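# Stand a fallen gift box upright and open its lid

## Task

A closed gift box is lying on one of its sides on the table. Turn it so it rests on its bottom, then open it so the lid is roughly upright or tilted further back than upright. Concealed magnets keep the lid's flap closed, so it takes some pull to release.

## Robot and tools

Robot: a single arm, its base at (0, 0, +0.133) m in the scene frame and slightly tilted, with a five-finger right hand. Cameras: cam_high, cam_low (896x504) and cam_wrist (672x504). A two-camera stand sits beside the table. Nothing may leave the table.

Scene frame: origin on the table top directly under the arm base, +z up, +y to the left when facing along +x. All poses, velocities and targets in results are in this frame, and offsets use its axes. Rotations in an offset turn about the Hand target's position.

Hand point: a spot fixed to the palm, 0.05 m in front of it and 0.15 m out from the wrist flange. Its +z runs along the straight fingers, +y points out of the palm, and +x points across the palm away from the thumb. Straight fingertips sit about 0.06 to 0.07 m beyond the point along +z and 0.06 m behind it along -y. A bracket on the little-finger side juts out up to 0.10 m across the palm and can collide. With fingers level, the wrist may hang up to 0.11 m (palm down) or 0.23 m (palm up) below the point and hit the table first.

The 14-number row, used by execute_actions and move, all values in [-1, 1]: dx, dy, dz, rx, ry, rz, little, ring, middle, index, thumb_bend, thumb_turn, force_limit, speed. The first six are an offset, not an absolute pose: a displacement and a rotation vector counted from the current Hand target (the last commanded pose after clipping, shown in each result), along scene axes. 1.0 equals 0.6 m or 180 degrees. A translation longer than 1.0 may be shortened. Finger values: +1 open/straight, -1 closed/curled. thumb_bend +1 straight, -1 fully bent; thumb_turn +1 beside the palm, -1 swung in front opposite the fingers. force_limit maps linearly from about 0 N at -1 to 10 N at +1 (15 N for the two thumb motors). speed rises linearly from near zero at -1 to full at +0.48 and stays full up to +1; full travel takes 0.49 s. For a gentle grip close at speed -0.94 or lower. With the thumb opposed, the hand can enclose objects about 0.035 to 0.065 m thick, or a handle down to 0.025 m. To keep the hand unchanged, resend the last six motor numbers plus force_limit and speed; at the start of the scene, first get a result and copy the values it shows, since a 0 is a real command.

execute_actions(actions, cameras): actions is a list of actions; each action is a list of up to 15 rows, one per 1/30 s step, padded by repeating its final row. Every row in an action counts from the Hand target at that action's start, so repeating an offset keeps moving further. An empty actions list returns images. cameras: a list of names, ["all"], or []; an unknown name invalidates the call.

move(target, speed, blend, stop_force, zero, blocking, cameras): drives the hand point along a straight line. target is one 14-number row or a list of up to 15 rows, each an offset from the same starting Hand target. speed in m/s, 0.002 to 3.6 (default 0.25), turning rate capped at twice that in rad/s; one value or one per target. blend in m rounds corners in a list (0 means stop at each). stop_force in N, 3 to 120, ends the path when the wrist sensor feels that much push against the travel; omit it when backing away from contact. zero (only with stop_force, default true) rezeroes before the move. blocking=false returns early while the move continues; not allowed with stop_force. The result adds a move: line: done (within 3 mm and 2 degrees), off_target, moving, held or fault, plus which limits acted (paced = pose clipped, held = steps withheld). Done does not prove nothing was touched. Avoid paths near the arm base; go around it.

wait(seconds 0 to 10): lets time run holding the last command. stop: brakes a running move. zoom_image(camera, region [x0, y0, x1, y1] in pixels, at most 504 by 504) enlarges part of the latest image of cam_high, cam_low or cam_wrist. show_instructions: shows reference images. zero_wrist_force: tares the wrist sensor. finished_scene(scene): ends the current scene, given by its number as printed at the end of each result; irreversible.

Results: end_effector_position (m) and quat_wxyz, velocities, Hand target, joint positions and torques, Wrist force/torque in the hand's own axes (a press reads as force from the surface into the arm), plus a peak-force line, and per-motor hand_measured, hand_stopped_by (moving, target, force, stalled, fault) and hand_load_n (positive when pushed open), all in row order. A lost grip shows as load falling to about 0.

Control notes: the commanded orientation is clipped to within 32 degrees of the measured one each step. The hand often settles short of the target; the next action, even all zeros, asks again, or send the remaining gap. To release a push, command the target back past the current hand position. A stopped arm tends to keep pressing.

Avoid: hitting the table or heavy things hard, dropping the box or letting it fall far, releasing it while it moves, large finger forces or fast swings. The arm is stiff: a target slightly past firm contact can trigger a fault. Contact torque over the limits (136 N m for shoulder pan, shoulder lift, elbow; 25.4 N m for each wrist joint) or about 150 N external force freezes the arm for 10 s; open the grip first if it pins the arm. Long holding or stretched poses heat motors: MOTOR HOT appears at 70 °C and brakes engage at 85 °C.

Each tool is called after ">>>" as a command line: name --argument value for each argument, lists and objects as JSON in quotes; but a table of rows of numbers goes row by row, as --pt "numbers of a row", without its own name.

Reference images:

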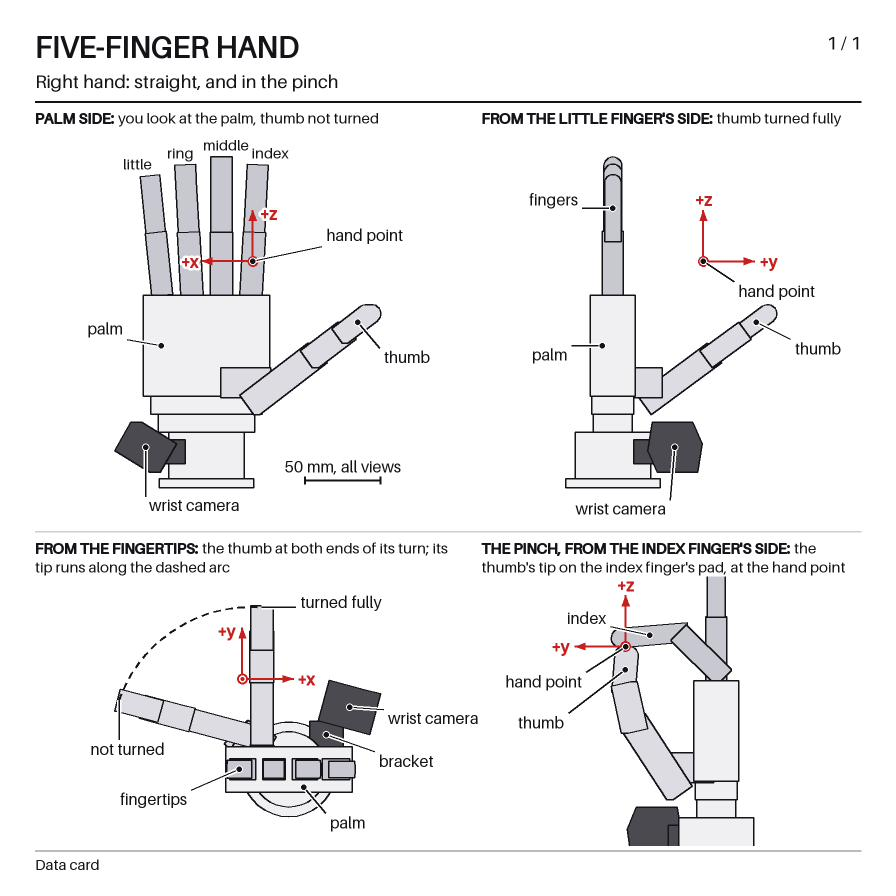

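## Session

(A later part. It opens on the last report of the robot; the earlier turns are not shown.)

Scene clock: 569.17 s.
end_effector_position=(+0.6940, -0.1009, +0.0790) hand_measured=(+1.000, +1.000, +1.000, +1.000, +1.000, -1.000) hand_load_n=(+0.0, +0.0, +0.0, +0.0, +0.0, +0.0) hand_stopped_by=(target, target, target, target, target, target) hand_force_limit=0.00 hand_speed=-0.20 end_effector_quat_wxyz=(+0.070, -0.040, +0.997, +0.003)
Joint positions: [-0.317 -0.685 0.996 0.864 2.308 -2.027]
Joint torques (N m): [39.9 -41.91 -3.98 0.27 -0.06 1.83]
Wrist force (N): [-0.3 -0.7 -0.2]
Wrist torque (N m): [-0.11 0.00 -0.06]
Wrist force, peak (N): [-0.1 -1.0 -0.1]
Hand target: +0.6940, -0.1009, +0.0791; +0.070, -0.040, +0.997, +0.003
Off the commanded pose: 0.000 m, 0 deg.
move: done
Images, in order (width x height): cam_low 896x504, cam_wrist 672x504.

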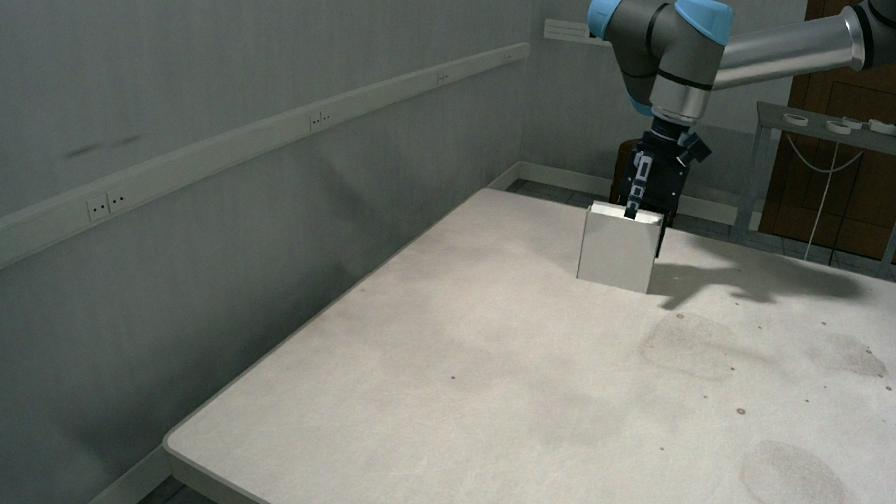

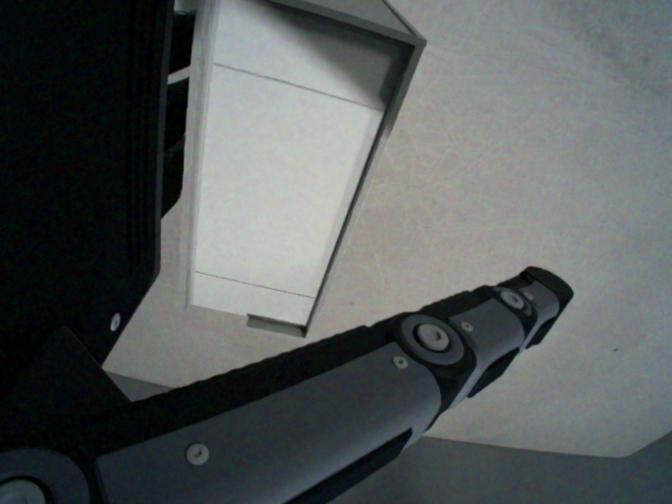

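>>> move --target '[-0.001, 0.0117, 0, 0, 0, 0, 1, 1, 1, 1, 1, -1, 0, -0.2]' --speed 0.03 --stop_force 3 --cameras '[]'

>>> move --target '[0, 0, 0, 0, 0, 0, 1, 1, 1, 1, -0.4, -1, -0.4, -0.9]' --cameras '["all"]'

Scene clock: 577.93 s.
end_effector_position=(+0.6934, -0.0939, +0.0791) hand_measured=(+1.000, +1.000, +1.000, +1.000, +1.000, -1.000) hand_load_n=(+0.0, +0.0, +0.0, +0.0, +0.0, +0.0) hand_stopped_by=(target, target, target, target, target, target) hand_force_limit=0.00 hand_speed=-0.20 end_effector_quat_wxyz=(+0.070, -0.040, +0.997, +0.003)
Joint positions: [-0.31 -0.68 1.002 0.86 2.311 -2.018]
Joint torques (N m): [35.17 -48.03 -15.08 3.36 -1.79 -1.14]
Wrist force (N): [-0.2 -0.5 -0.1]
Wrist torque (N m): [-0.10 -0.03 -0.08]
Wrist force, peak (N): [0.1 -1.2 -0.1]
Hand target: +0.6934, -0.0939, +0.0791; +0.070, -0.040, +0.997, +0.003
Off the commanded pose: 0.000 m, 0 deg.
move: done
No camera images: "cameras" was empty.

Scene clock: 582.93 s.
end_effector_position=(+0.6934, -0.0939, +0.0791) hand_measured=(+1.000, +1.000, +1.000, +1.000, +0.294, -1.000) hand_load_n=(+0.0, +0.0, +0.0, +0.0, +0.0, +0.0) hand_stopped_by=(target, target, target, target, moving, target) hand_force_limit=-0.40 hand_speed=-0.90 end_effector_quat_wxyz=(+0.070, -0.040, +0.997, +0.003)
Joint positions: [-0.31 -0.68 1.002 0.86 2.311 -2.018]
Joint torques (N m): [35.63 -48.44 -14.32 3.36 -1.8 -1.14]
Wrist force (N): [0.1 -0.9 -0.1]
Wrist torque (N m): [-0.16 -0.07 -0.08]
Wrist force, peak (N): [-0.2 -0.9 -0.5]
Hand target: +0.6934, -0.0939, +0.0791; +0.070, -0.040, +0.997, +0.003
Off the commanded pose: 0.000 m, 0 deg.
move: moving (no rest 5 s after the path's end)

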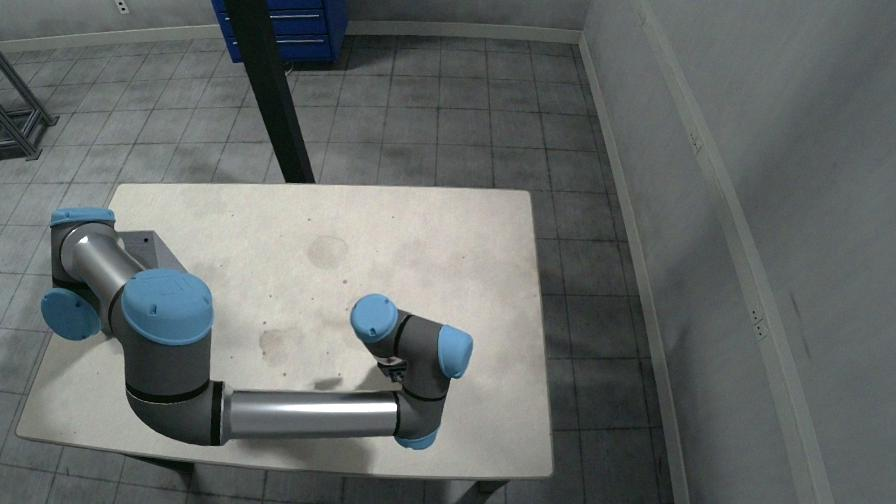

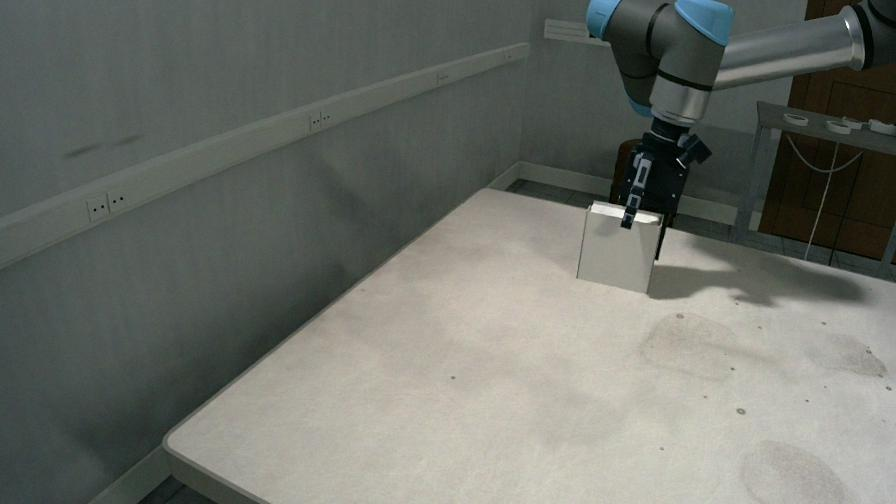

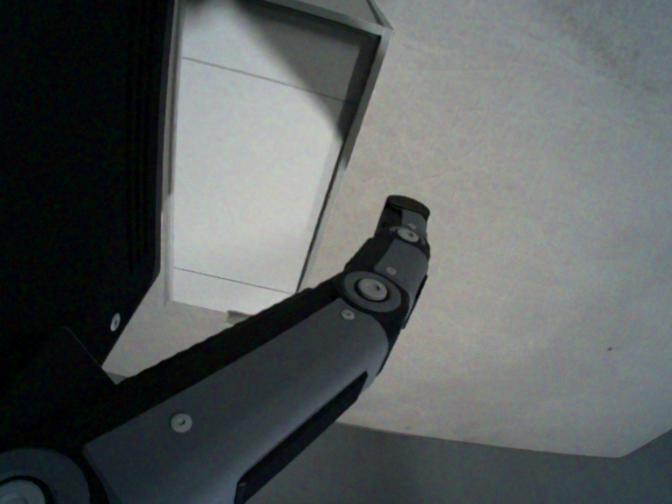

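>>> wait --seconds 4 --cameras '["cam_low", "cam_wrist"]'

Scene clock: 588.67 s.
end_effector_position=(+0.6934, -0.0939, +0.0791) hand_measured=(+1.000, +1.000, +1.000, +1.000, +0.020, -1.000) hand_load_n=(+0.0, +0.0, +0.0, +0.0, +5.0, -0.5) hand_stopped_by=(target, target, target, target, force, target) hand_force_limit=-0.40 hand_speed=-0.90 end_effector_quat_wxyz=(+0.070, -0.040, +0.997, +0.003)
Joint positions: [-0.31 -0.68 1.002 0.86 2.311 -2.018]
Joint torques (N m): [34.99 -45.93 -13.51 3.48 -1.76 -1.12]
Wrist force (N): [0.0 -0.2 -0.7]
Wrist torque (N m): [-0.05 -0.04 -0.07]
Wrist force, peak (N): [-0.2 -0.7 -1.7]
Hand target: +0.6934, -0.0939, +0.0791; +0.070, -0.040, +0.997, +0.003
Off the commanded pose: 0.000 m, 0 deg.
wait: 4.00 s; at rest by 0.30 s
Images, in order (width x height): cam_low 896x504, cam_wrist 672x504.

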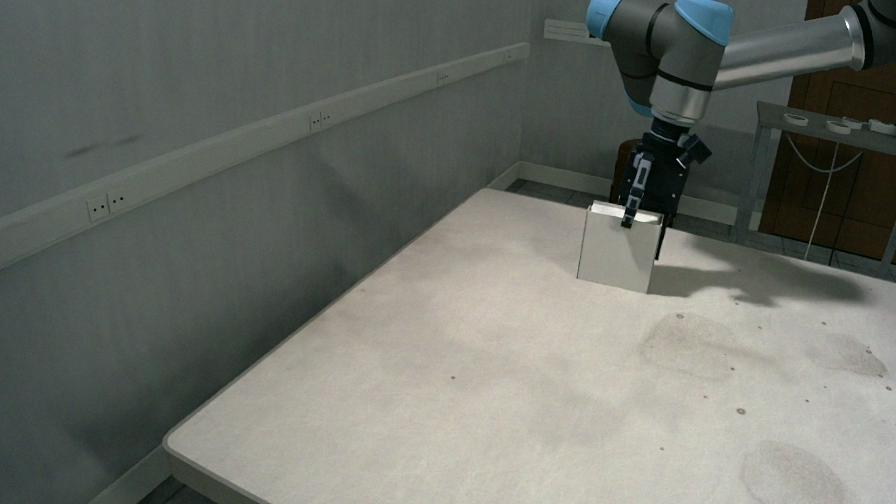

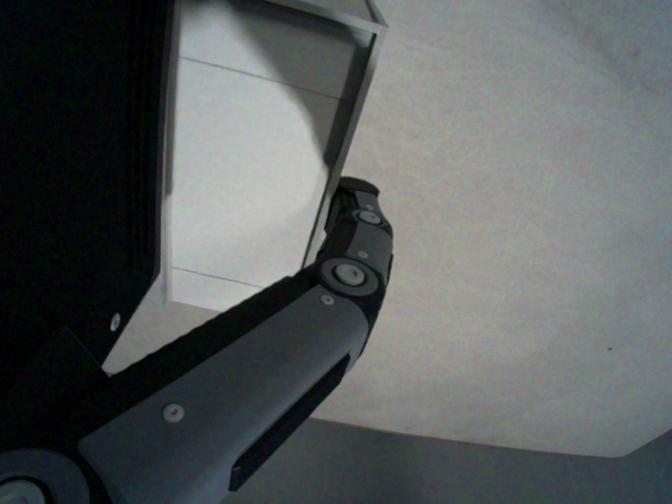

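>>> move --target '[0, 0, 0.05, 0, 0, 0, 1, 1, 1, 1, -0.4, -1, -0.4, -0.9]' --speed 0.05 --cameras '["cam_low", "cam_wrist"]'

Scene clock: 593.67 s.
end_effector_position=(+0.6935, -0.0940, +0.1092) hand_measured=(+1.000, +1.000, +1.000, +1.000, +0.020, -1.000) hand_load_n=(+0.0, +0.0, +0.0, +0.0, +5.5, -0.5) hand_stopped_by=(target, target, target, target, force, target) hand_force_limit=-0.40 hand_speed=-0.90 end_effector_quat_wxyz=(+0.070, -0.040, +0.997, +0.003) end_effector_velocity=(+0.000, -0.002, -0.003) end_effector_angular_velocity=(-0.002, +0.000, -0.003)
Joint positions: [-0.274 -0.691 0.973 0.929 2.324 -1.973]
Joint velocities: [-0.004 0 0.002 -0.007 0.001 -0.004]
Joint torques (N m): [35.55 -31.66 -1.7 -1.09 -1.31 -1.82]
Wrist force (N): [-0.4 -0.7 0.2]
Wrist torque (N m): [-0.16 -0.01 -0.08]
Wrist force, peak (N): [-0.4 -0.7 -1.5]
Hand target: +0.6934, -0.0939, +0.1091; +0.070, -0.040, +0.997, +0.003
Off the commanded pose: 0.000 m, 0 deg.
move: done
Images, in order (width x height): cam_low 896x504, cam_wrist 672x504.

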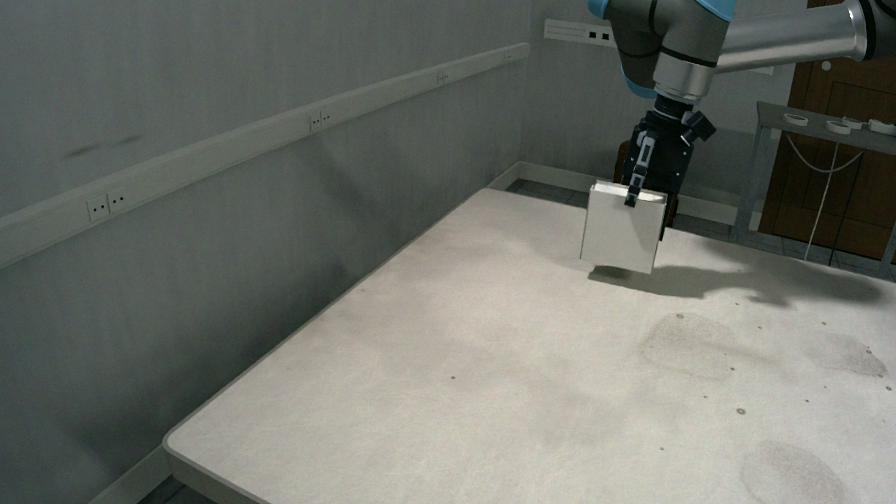

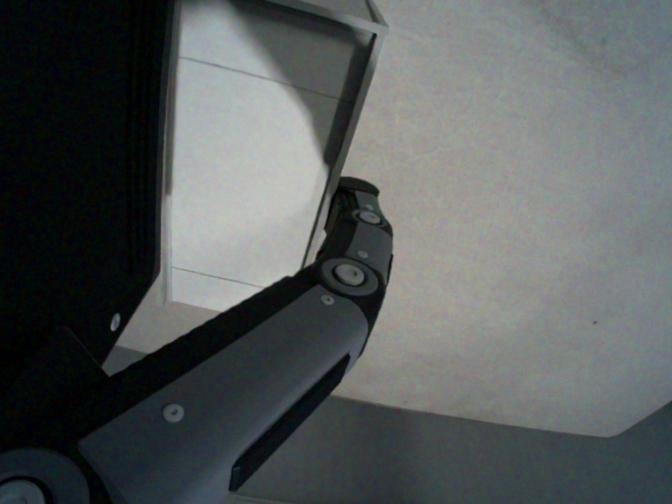

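>>> move --pt "0 0 0.1 0 0 0 1 1 1 1 -0.4 -1 -0.4 -0.9" --pt "-0.1223 -0.1102 0.1848 0.3203 -0.2363 -0.4377 1 1 1 1 -0.4 -1 -0.4 -0.9" --speed 0.2 --blend 0.03 --cameras '["all"]'

Scene clock: 640.60 s.
end_effector_position=(+0.6200, -0.1599, +0.2199) hand_measured=(+1.000, +1.000, +1.000, +1.000, +0.020, -1.000) hand_load_n=(+0.0, +0.0, +0.0, +0.0, +5.0, -1.0) hand_stopped_by=(target, target, target, target, force, target) hand_force_limit=-0.40 hand_speed=-0.90 end_effector_quat_wxyz=(+0.380, +0.596, +0.596, +0.380)
Joint positions: [-0.485 -1.364 2.16 -0.535 1.55 -0.856]
Joint torques (N m): [14.97 -26.5 -7.71 -0.02 -2.95 0.7]
Wrist force (N): [0.4 -0.9 -0.4]
Wrist torque (N m): [-0.01 0.04 -0.19]
Wrist force, peak (N): [0.1 -0.9 2.5]
Hand target: +0.6200, -0.1600, +0.2199; +0.380, +0.596, +0.596, +0.380
Off the commanded pose: 0.000 m, 0 deg.
move: done

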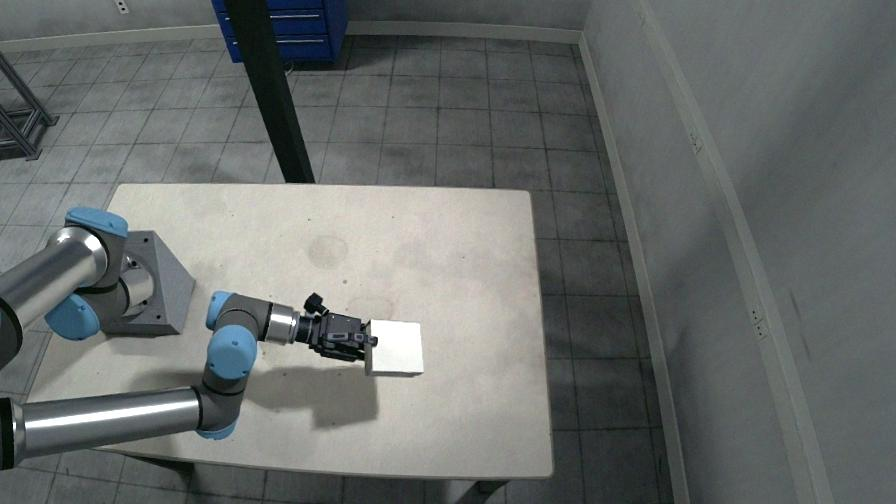

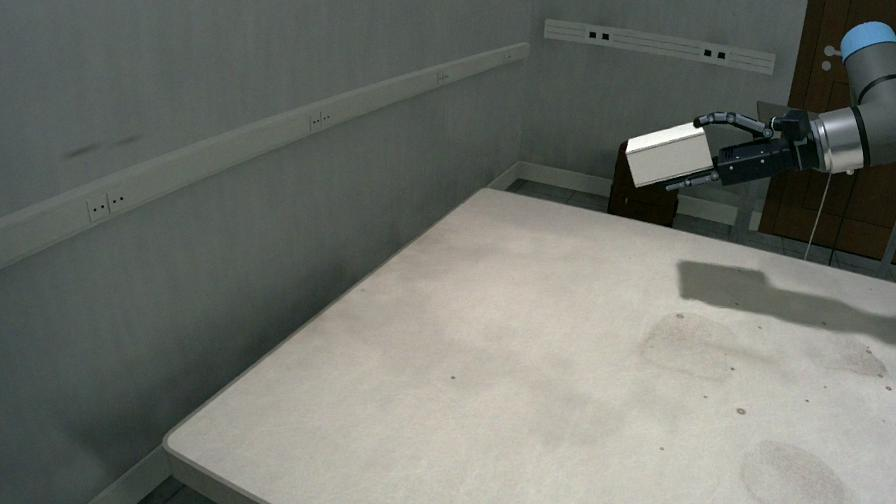

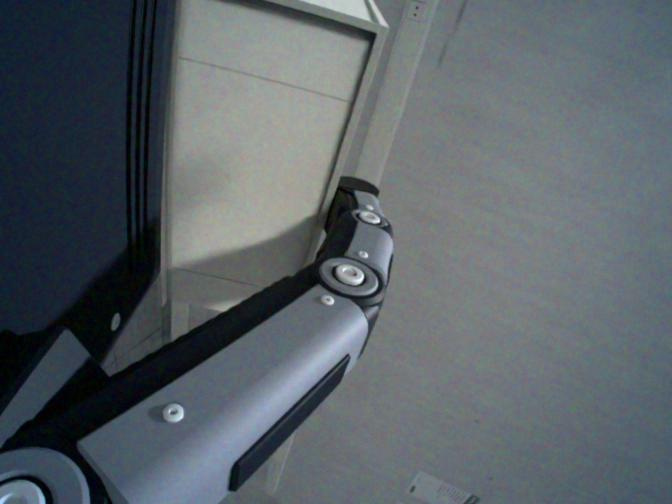

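>>> zoom_image --camera "cam_high" --region '[290, 280, 450, 400]'

>>> zoom_image --camera "cam_low" --region '[600, 90, 760, 210]'

Scaled by 3.150 from the camera's 896x504 image, which has a finer 1280x720 frame.

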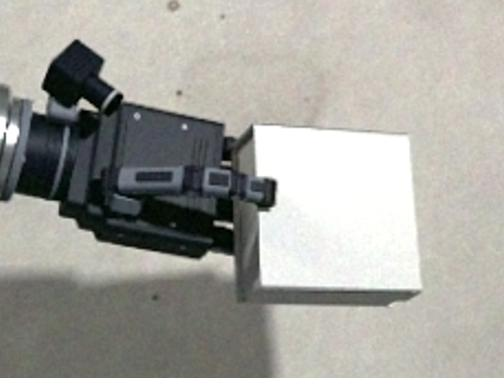

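Scaled by 3.150 from the camera's 896x504 image, which has a finer 1280x720 frame.

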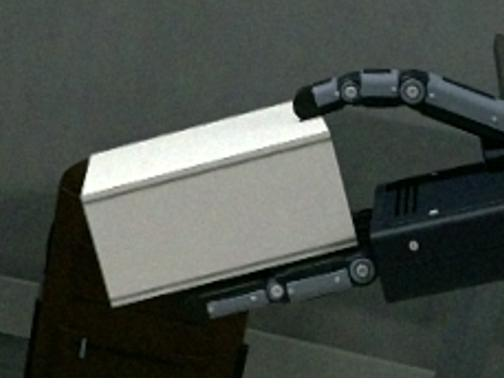

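>>> move --target '[0, 0, -0.17, 0, 0.1667, 0, 1, 1, 1, 1, -0.4, -1, -0.4, -0.9]' --speed 0.12 --cameras '["cam_low"]'

>>> move --target '[0, 0, -0.05, 0, 0, 0, 1, 1, 1, 1, -0.4, -1, -0.4, -0.9]' --speed 0.02 --stop_force 3 --cameras '["all"]'

Scene clock: 670.07 s.
end_effector_position=(+0.6201, -0.1599, +0.1180) hand_measured=(+1.000, +1.000, +1.000, +1.000, +0.020, -1.000) hand_load_n=(+0.0, +0.0, +0.0, +0.5, +5.0, -1.0) hand_stopped_by=(target, target, target, target, force, target) hand_force_limit=-0.40 hand_speed=-0.90 end_effector_quat_wxyz=(+0.213, +0.674, +0.674, +0.213)
Joint positions: [-0.404 -1.175 1.896 -0.081 2.004 -0.741]
Joint torques (N m): [21.73 -35.18 -1.28 -1.32 -1.89 -1.45]
Wrist force (N): [0.0 -0.6 -0.4]
Wrist torque (N m): [-0.05 0.02 -0.16]
Wrist force, peak (N): [0.7 -1.3 -0.7]
Hand target: +0.6200, -0.1600, +0.1179; +0.213, +0.674, +0.674, +0.213
Off the commanded pose: 0.000 m, 0 deg.
move: done
Images, in order (width x height): cam_low 896x504.

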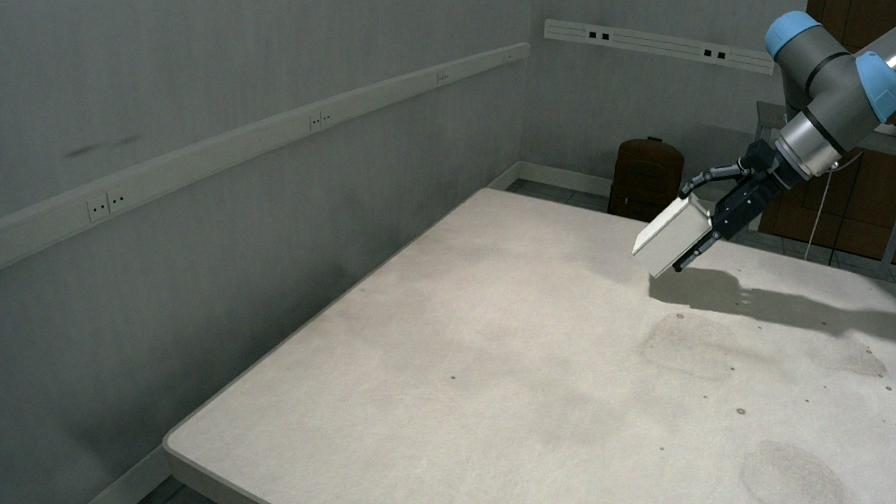

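Scene clock: 672.63 s.
end_effector_position=(+0.6200, -0.1600, +0.0881) hand_measured=(+1.000, +1.000, +1.000, +1.000, +0.018, -1.000) hand_load_n=(+0.0, +0.0, +0.0, +0.0, +4.0, +0.5) hand_stopped_by=(target, target, target, target, force, target) hand_force_limit=-0.40 hand_speed=-0.90 end_effector_quat_wxyz=(+0.213, +0.674, +0.674, +0.213)
Joint positions: [-0.456 -1.143 1.914 -0.144 1.963 -0.774]
Joint torques (N m): [34.82 -37.57 -9.95 3.35 1 1.69]
Wrist force (N): [0.7 0.1 -0.8]
Wrist torque (N m): [-0.14 -0.07 -0.13]
Wrist force, peak (N): [1.5 0.9 -3.3]
Hand target: +0.6200, -0.1600, +0.0881; +0.213, +0.674, +0.674, +0.213
Off the commanded pose: 0.000 m, 0 deg.
move: contact

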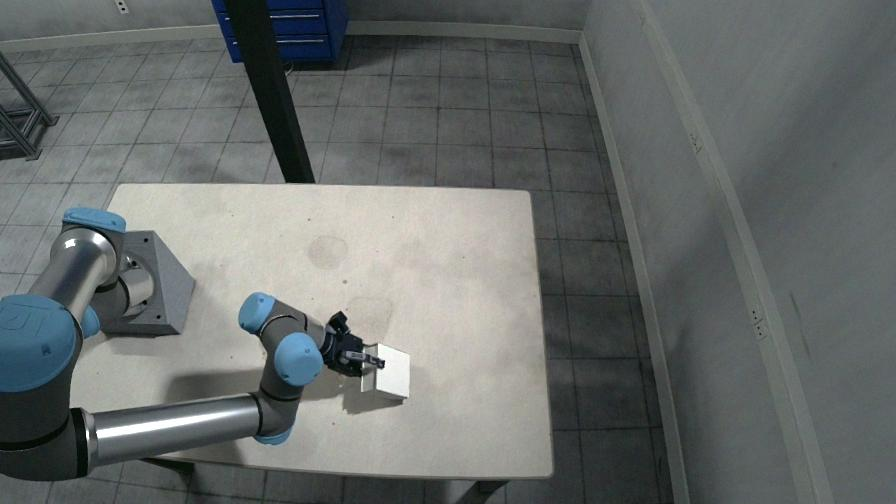

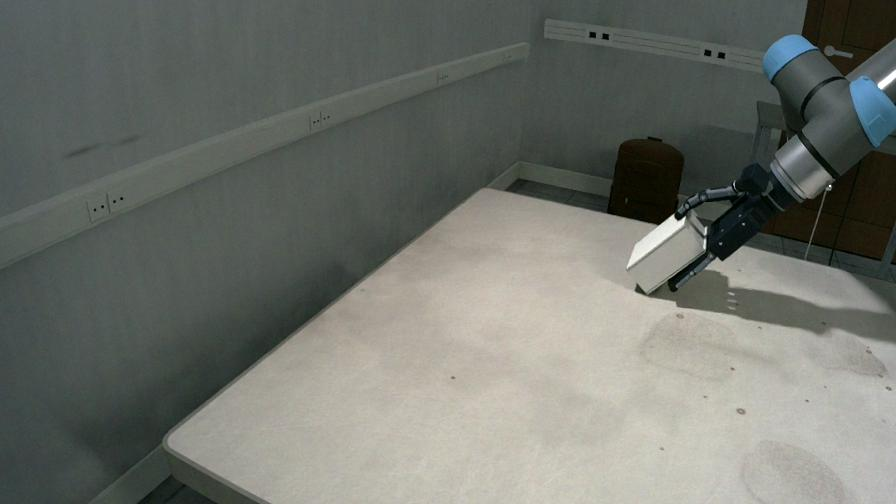

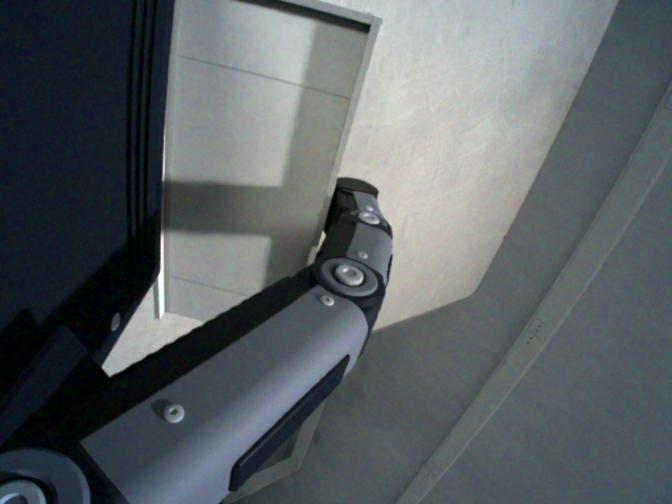

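>>> zoom_image --camera "cam_low" --region '[600, 180, 760, 310]'

Scaled by 3.150 from the camera's 896x504 image, which has a finer 1280x720 frame.

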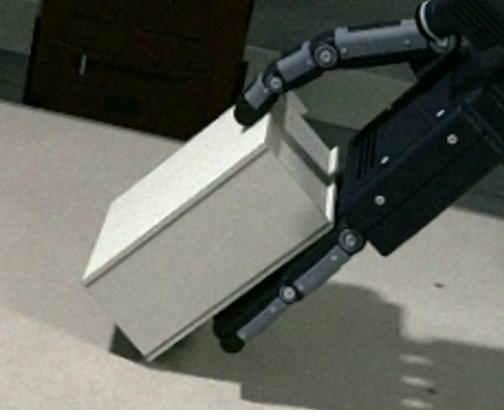

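>>> move --target '[0, 0, 0.03, -0.0364, 0, -0.0255, 1, 1, 1, 1, -0.4, -1, -0.4, -0.9]' --speed 0.06 --cameras '[]'

>>> move --target '[0, 0, -0.06, 0, 0, 0, 1, 1, 1, 1, -0.4, -1, -0.4, -0.9]' --speed 0.02 --stop_force 3 --cameras '["all"]'

>>> zoom_image --camera "cam_low" --region '[600, 180, 760, 310]'

Scene clock: 690.47 s.
end_effector_position=(+0.6200, -0.1599, +0.1061) hand_measured=(+1.000, +1.000, +1.000, +1.000, +0.018, -1.000) hand_load_n=(+0.0, +0.0, +0.0, +0.0, +3.5, +1.0) hand_stopped_by=(target, target, target, target, force, target) hand_force_limit=-0.40 hand_speed=-0.90 end_effector_quat_wxyz=(+0.259, +0.688, +0.658, +0.165)
Joint positions: [-0.375 -1.124 1.925 -0.26 2.131 -0.774]
Joint torques (N m): [23.36 -34.3 -1.93 2.92 -2.4 0.05]
Wrist force (N): [0.4 -0.4 -0.4]
Wrist torque (N m): [-0.02 -0.02 -0.10]
Wrist force, peak (N): [0.6 0.6 -1.2]
Hand target: +0.6200, -0.1600, +0.1061; +0.259, +0.688, +0.658, +0.165
Off the commanded pose: 0.000 m, 0 deg.
move: done
No camera images: "cameras" was empty.

Scene clock: 692.27 s.
end_effector_position=(+0.6200, -0.1600, +0.0905) hand_measured=(+1.000, +1.000, +1.000, +1.000, +0.018, -1.000) hand_load_n=(+0.0, +0.0, +0.0, +0.0, +4.0, +0.5) hand_stopped_by=(target, target, target, target, force, target) hand_force_limit=-0.40 hand_speed=-0.90 end_effector_quat_wxyz=(+0.259, +0.688, +0.658, +0.165)
Joint positions: [-0.402 -1.108 1.935 -0.295 2.108 -0.79]
Joint torques (N m): [33.54 -37.14 -10.19 -0.1 -1.42 1.62]
Wrist force (N): [-0.1 -0.1 0.0]
Wrist torque (N m): [-0.03 0.03 -0.17]
Wrist force, peak (N): [-0.6 1.1 -2.3]
Hand target: +0.6200, -0.1600, +0.0905; +0.259, +0.688, +0.658, +0.165 (not the last commanded pose)
Off the commanded pose: 0.020 m, 0 deg.
move: contact

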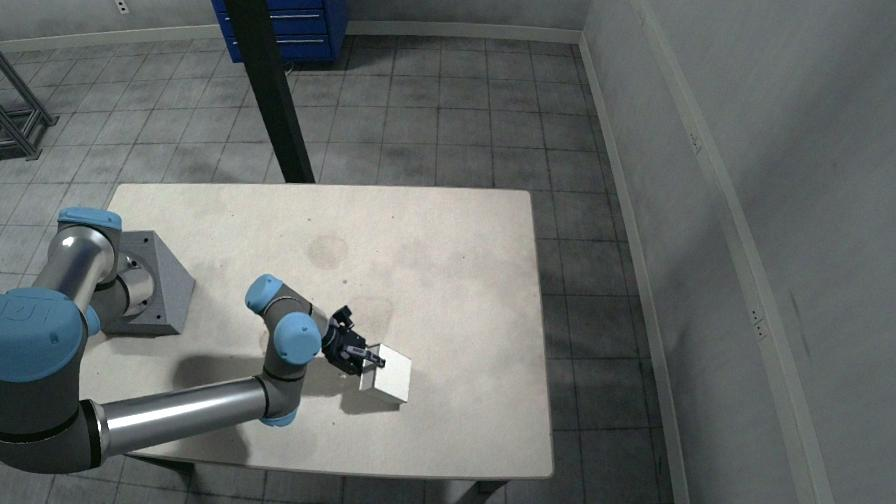

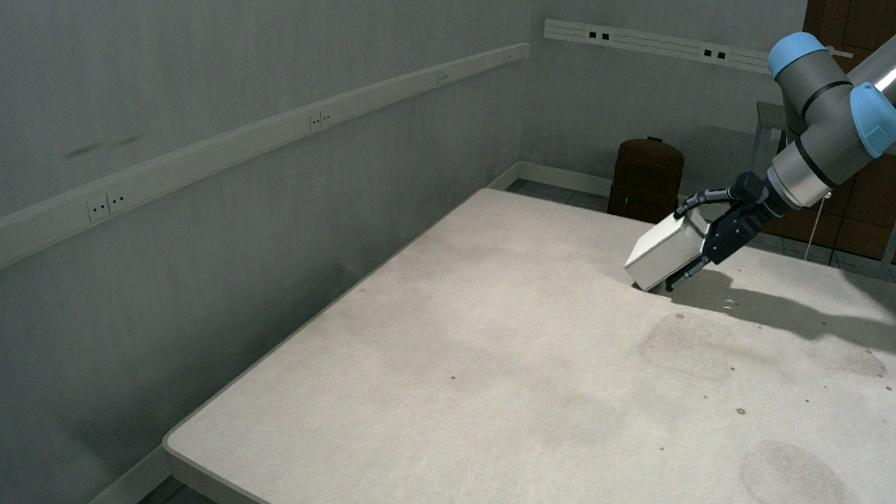

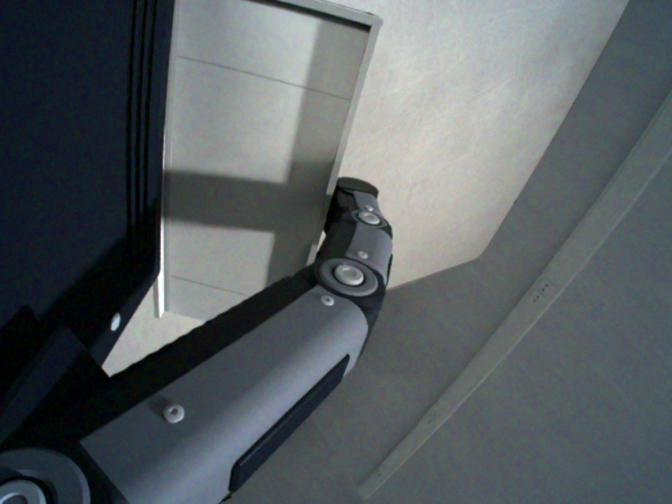

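Scaled by 3.150 from the camera's 896x504 image, which has a finer 1280x720 frame.

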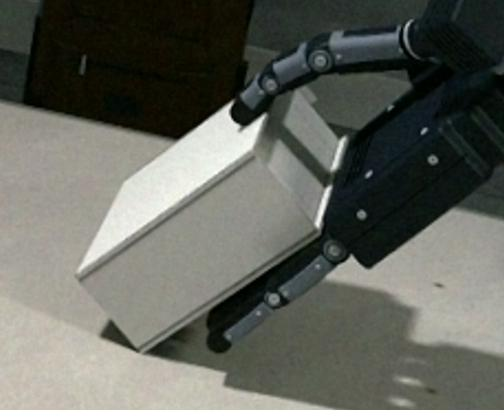

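>>> move --target '[0, 0, -0.002, 0, 0, 0, 1, 1, 1, 1, 0.35, -1, -0.4, -0.85]' --speed 0.02 --cameras '["cam_low", "cam_wrist"]'

>>> zoom_image --camera "cam_low" --region '[600, 180, 760, 310]'

Scene clock: 702.10 s.
end_effector_position=(+0.6200, -0.1600, +0.0893) hand_measured=(+1.000, +1.000, +1.000, +1.000, +0.350, -1.000) hand_load_n=(+0.0, +0.0, +0.0, +0.0, +0.0, +0.0) hand_stopped_by=(target, target, target, target, target, target) hand_force_limit=-0.40 hand_speed=-0.85 end_effector_quat_wxyz=(+0.259, +0.688, +0.658, +0.165)
Joint positions: [-0.404 -1.106 1.935 -0.298 2.106 -0.791]
Joint torques (N m): [33.44 -25.93 0.49 2.36 0.65 0.58]
Wrist force (N): [0.0 -0.3 -0.4]
Wrist torque (N m): [-0.07 0.01 -0.12]
Wrist force, peak (N): [0.6 -1.1 0.4]
Hand target: +0.6200, -0.1600, +0.0893; +0.259, +0.688, +0.658, +0.165
Off the commanded pose: 0.000 m, 0 deg.
move: done
Images, in order (width x height): cam_low 896x504, cam_wrist 672x504.

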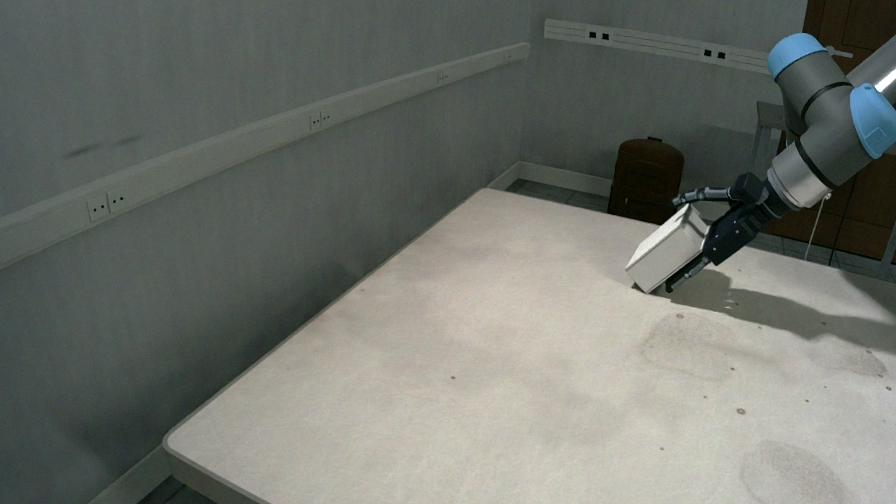

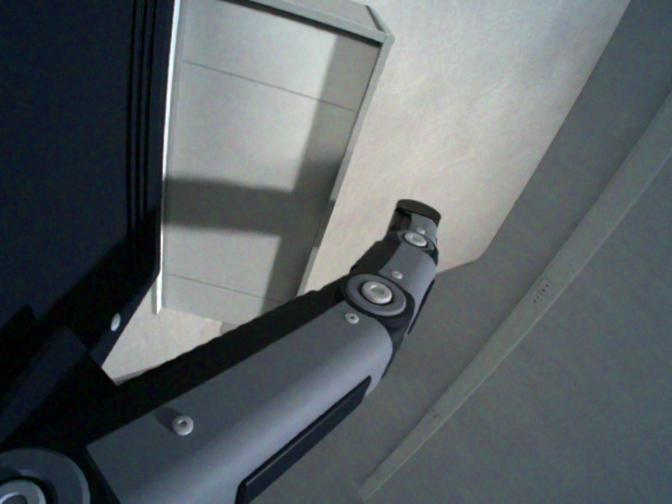

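Scaled by 3.150 from the camera's 896x504 image, which has a finer 1280x720 frame.

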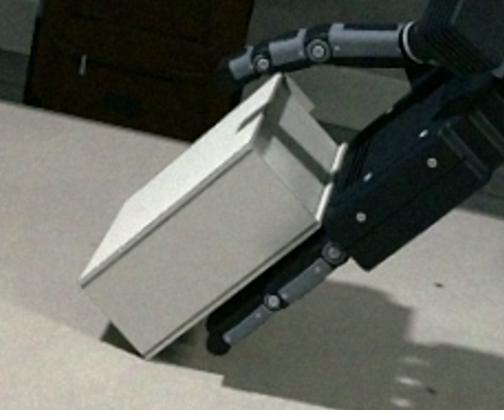

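>>> move --target '[-0.0238, 0, 0.0342, 0, 0, 0, 1, 1, 1, 1, 0.6, -1, -0.4, -0.85]' --speed 0.03 --cameras '["cam_low", "cam_wrist"]'

>>> zoom_image --camera "cam_low" --region '[600, 180, 760, 310]'

Scene clock: 721.87 s.
end_effector_position=(+0.6058, -0.1600, +0.1099) hand_measured=(+1.000, +1.000, +1.000, +1.000, +0.600, -1.000) hand_load_n=(+0.0, +0.0, +0.0, +0.0, +0.0, +0.0) hand_stopped_by=(target, target, target, target, target, target) hand_force_limit=-0.40 hand_speed=-0.85 end_effector_quat_wxyz=(+0.259, +0.688, +0.658, +0.165)
Joint positions: [-0.376 -1.154 1.967 -0.272 2.129 -0.775]
Joint torques (N m): [20.39 -19.23 -10.63 -2.26 -2.44 -1.04]
Wrist force (N): [0.1 -0.4 -0.6]
Wrist torque (N m): [-0.06 -0.01 -0.20]
Wrist force, peak (N): [0.2 -0.8 -0.4]
Hand target: +0.6058, -0.1600, +0.1099; +0.259, +0.688, +0.658, +0.165
Off the commanded pose: 0.000 m, 0 deg.
move: done
Images, in order (width x height): cam_low 896x504, cam_wrist 672x504.

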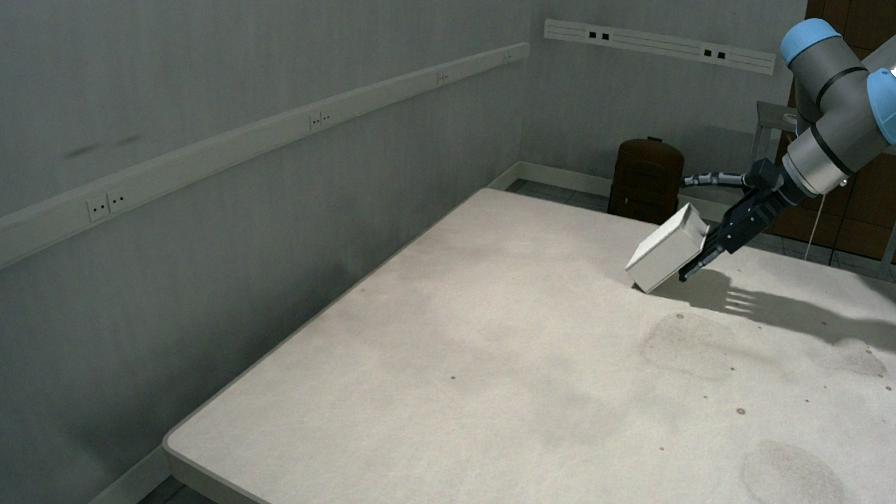

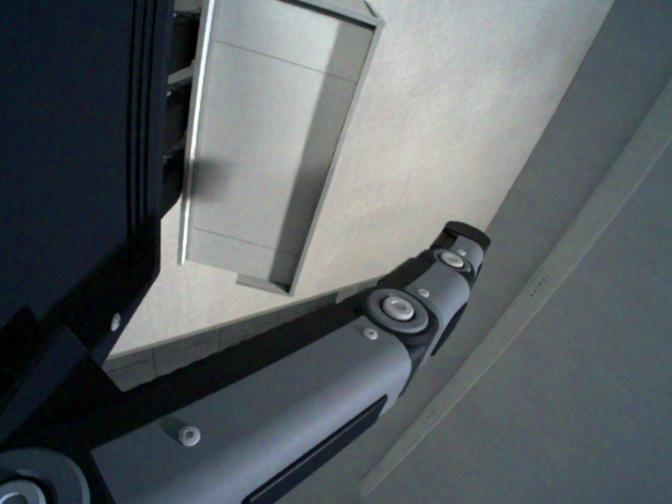

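Scaled by 3.150 from the camera's 896x504 image, which has a finer 1280x720 frame.

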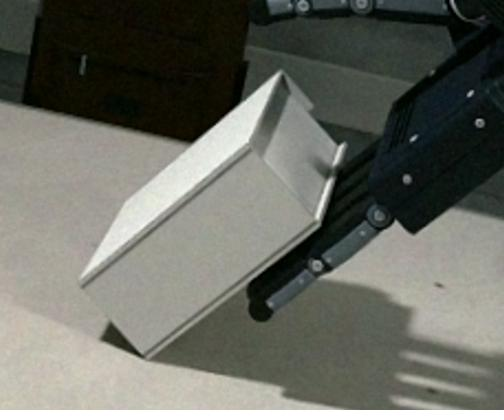

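>>> move --target '[-0.0613, 0, -0.0187, 0, -0.1111, 0, 1, 1, 1, 1, 0.6, -1, -0.4, -0.85]' --speed 0.05 --cameras '["cam_low", "cam_wrist"]'

>>> zoom_image --camera "cam_low" --region '[600, 180, 760, 310]'

Scene clock: 729.90 s.
end_effector_position=(+0.5689, -0.1600, +0.0986) hand_measured=(+1.000, +1.000, +1.000, +1.000, +0.600, -1.000) hand_load_n=(+0.0, -0.5, +0.0, +0.0, +0.0, +0.0) hand_stopped_by=(target, target, target, target, target, target) hand_force_limit=-0.40 hand_speed=-0.85 end_effector_quat_wxyz=(+0.369, +0.649, +0.603, +0.282)
Joint positions: [-0.626 -1.221 2.303 -0.818 1.638 -0.905]
Joint torques (N m): [31.4 -24.63 -6.17 2.99 0.29 0.42]
Wrist force (N): [0.5 0.1 -0.5]
Wrist torque (N m): [0.05 0.01 -0.12]
Wrist force, peak (N): [0.3 -0.6 -0.9]
Hand target: +0.5690, -0.1600, +0.0986; +0.369, +0.649, +0.603, +0.282
Off the commanded pose: 0.000 m, 0 deg.
move: done
Images, in order (width x height): cam_low 896x504, cam_wrist 672x504.

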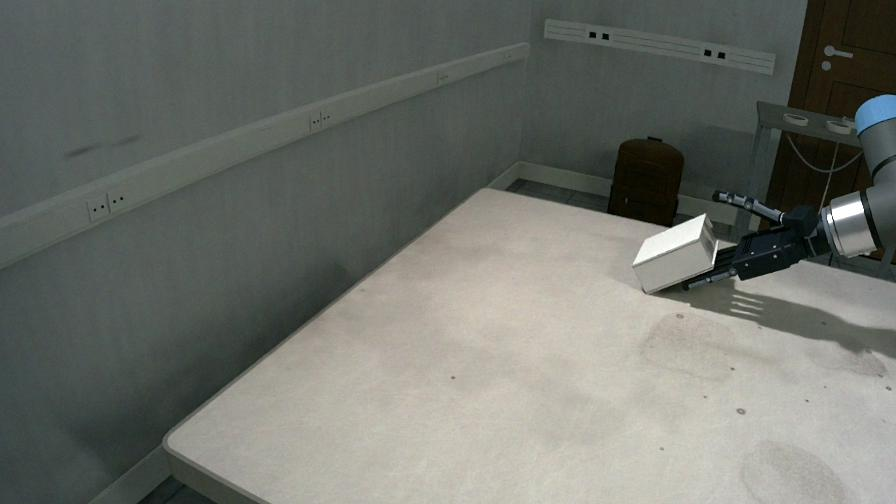

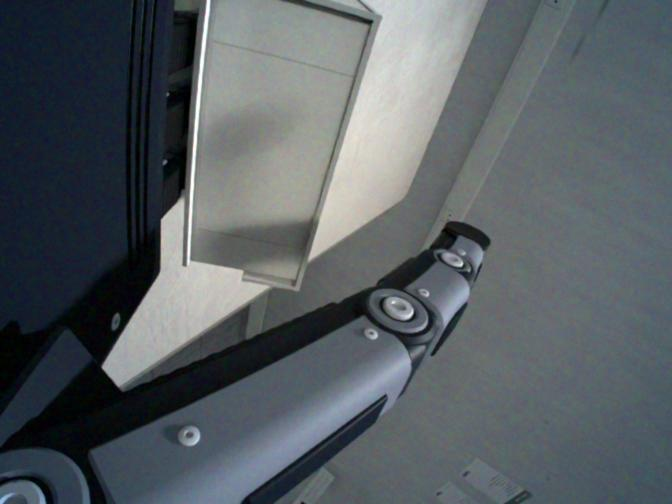

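Scaled by 3.150 from the camera's 896x504 image, which has a finer 1280x720 frame.

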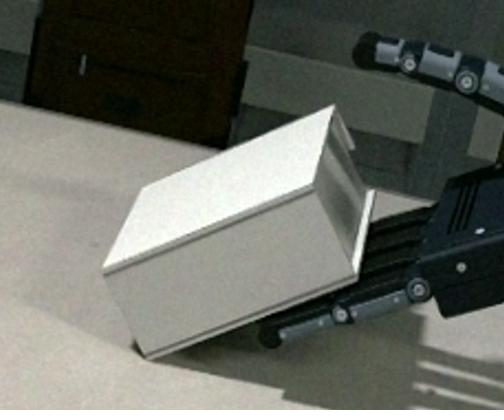

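>>> move --target '[-0.0667, 0, 0, 0, 0, 0, 1, 1, 1, 1, 0.6, -1, -0.4, -0.85]' --speed 0.025 --cameras '["cam_low", "cam_high", "cam_wrist"]'

>>> zoom_image --camera "cam_low" --region '[600, 180, 760, 310]'

Scene clock: 736.73 s.
end_effector_position=(+0.5289, -0.1601, +0.0987) hand_measured=(+1.000, +1.000, +1.000, +1.000, +0.600, -1.000) hand_load_n=(+0.5, +0.0, +0.0, +0.0, +0.0, +0.0) hand_stopped_by=(target, target, target, target, target, target) hand_force_limit=-0.40 hand_speed=-0.85 end_effector_quat_wxyz=(+0.369, +0.649, +0.603, +0.282) end_effector_velocity=(+0.002, -0.001, +0.000) end_effector_angular_velocity=(-0.002, -0.001, -0.002)
Joint positions: [-0.697 -1.283 2.419 -0.874 1.569 -0.924]
Joint velocities: [0.002 0.002 -0.005 0 0.003 0]
Joint torques (N m): [29.65 -17 -3.8 1.43 0.38 -0.25]
Wrist force (N): [0.7 -0.4 -0.3]
Wrist torque (N m): [-0.05 -0.04 -0.13]
Wrist force, peak (N): [1.1 -0.4 -0.5]
Hand target: +0.5290, -0.1600, +0.0986; +0.369, +0.649, +0.603, +0.282
Off the commanded pose: 0.000 m, 0 deg.
move: done

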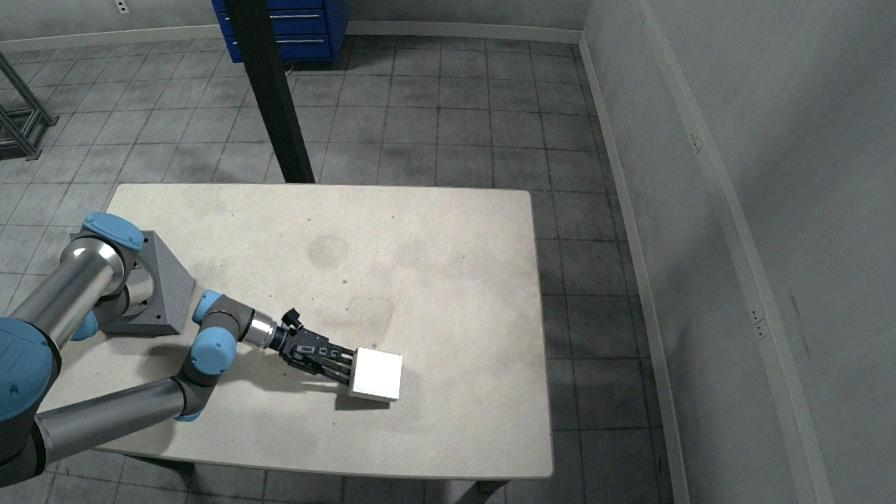

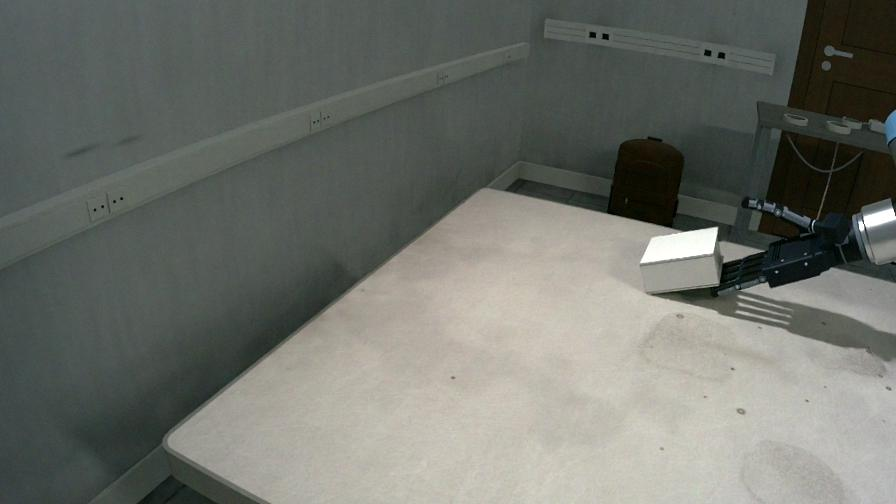

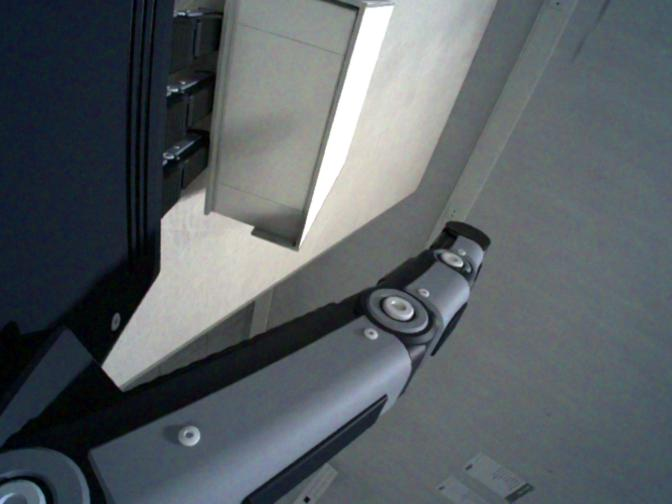

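Scaled by 3.150 from the camera's 896x504 image, which has a finer 1280x720 frame.

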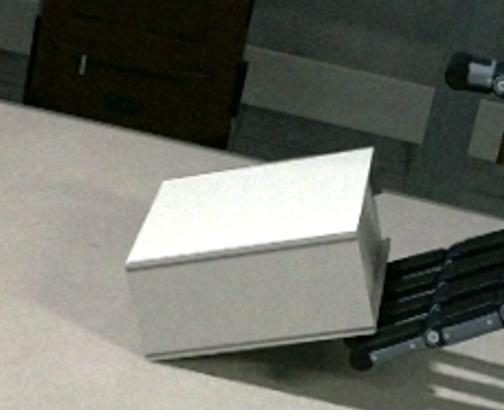

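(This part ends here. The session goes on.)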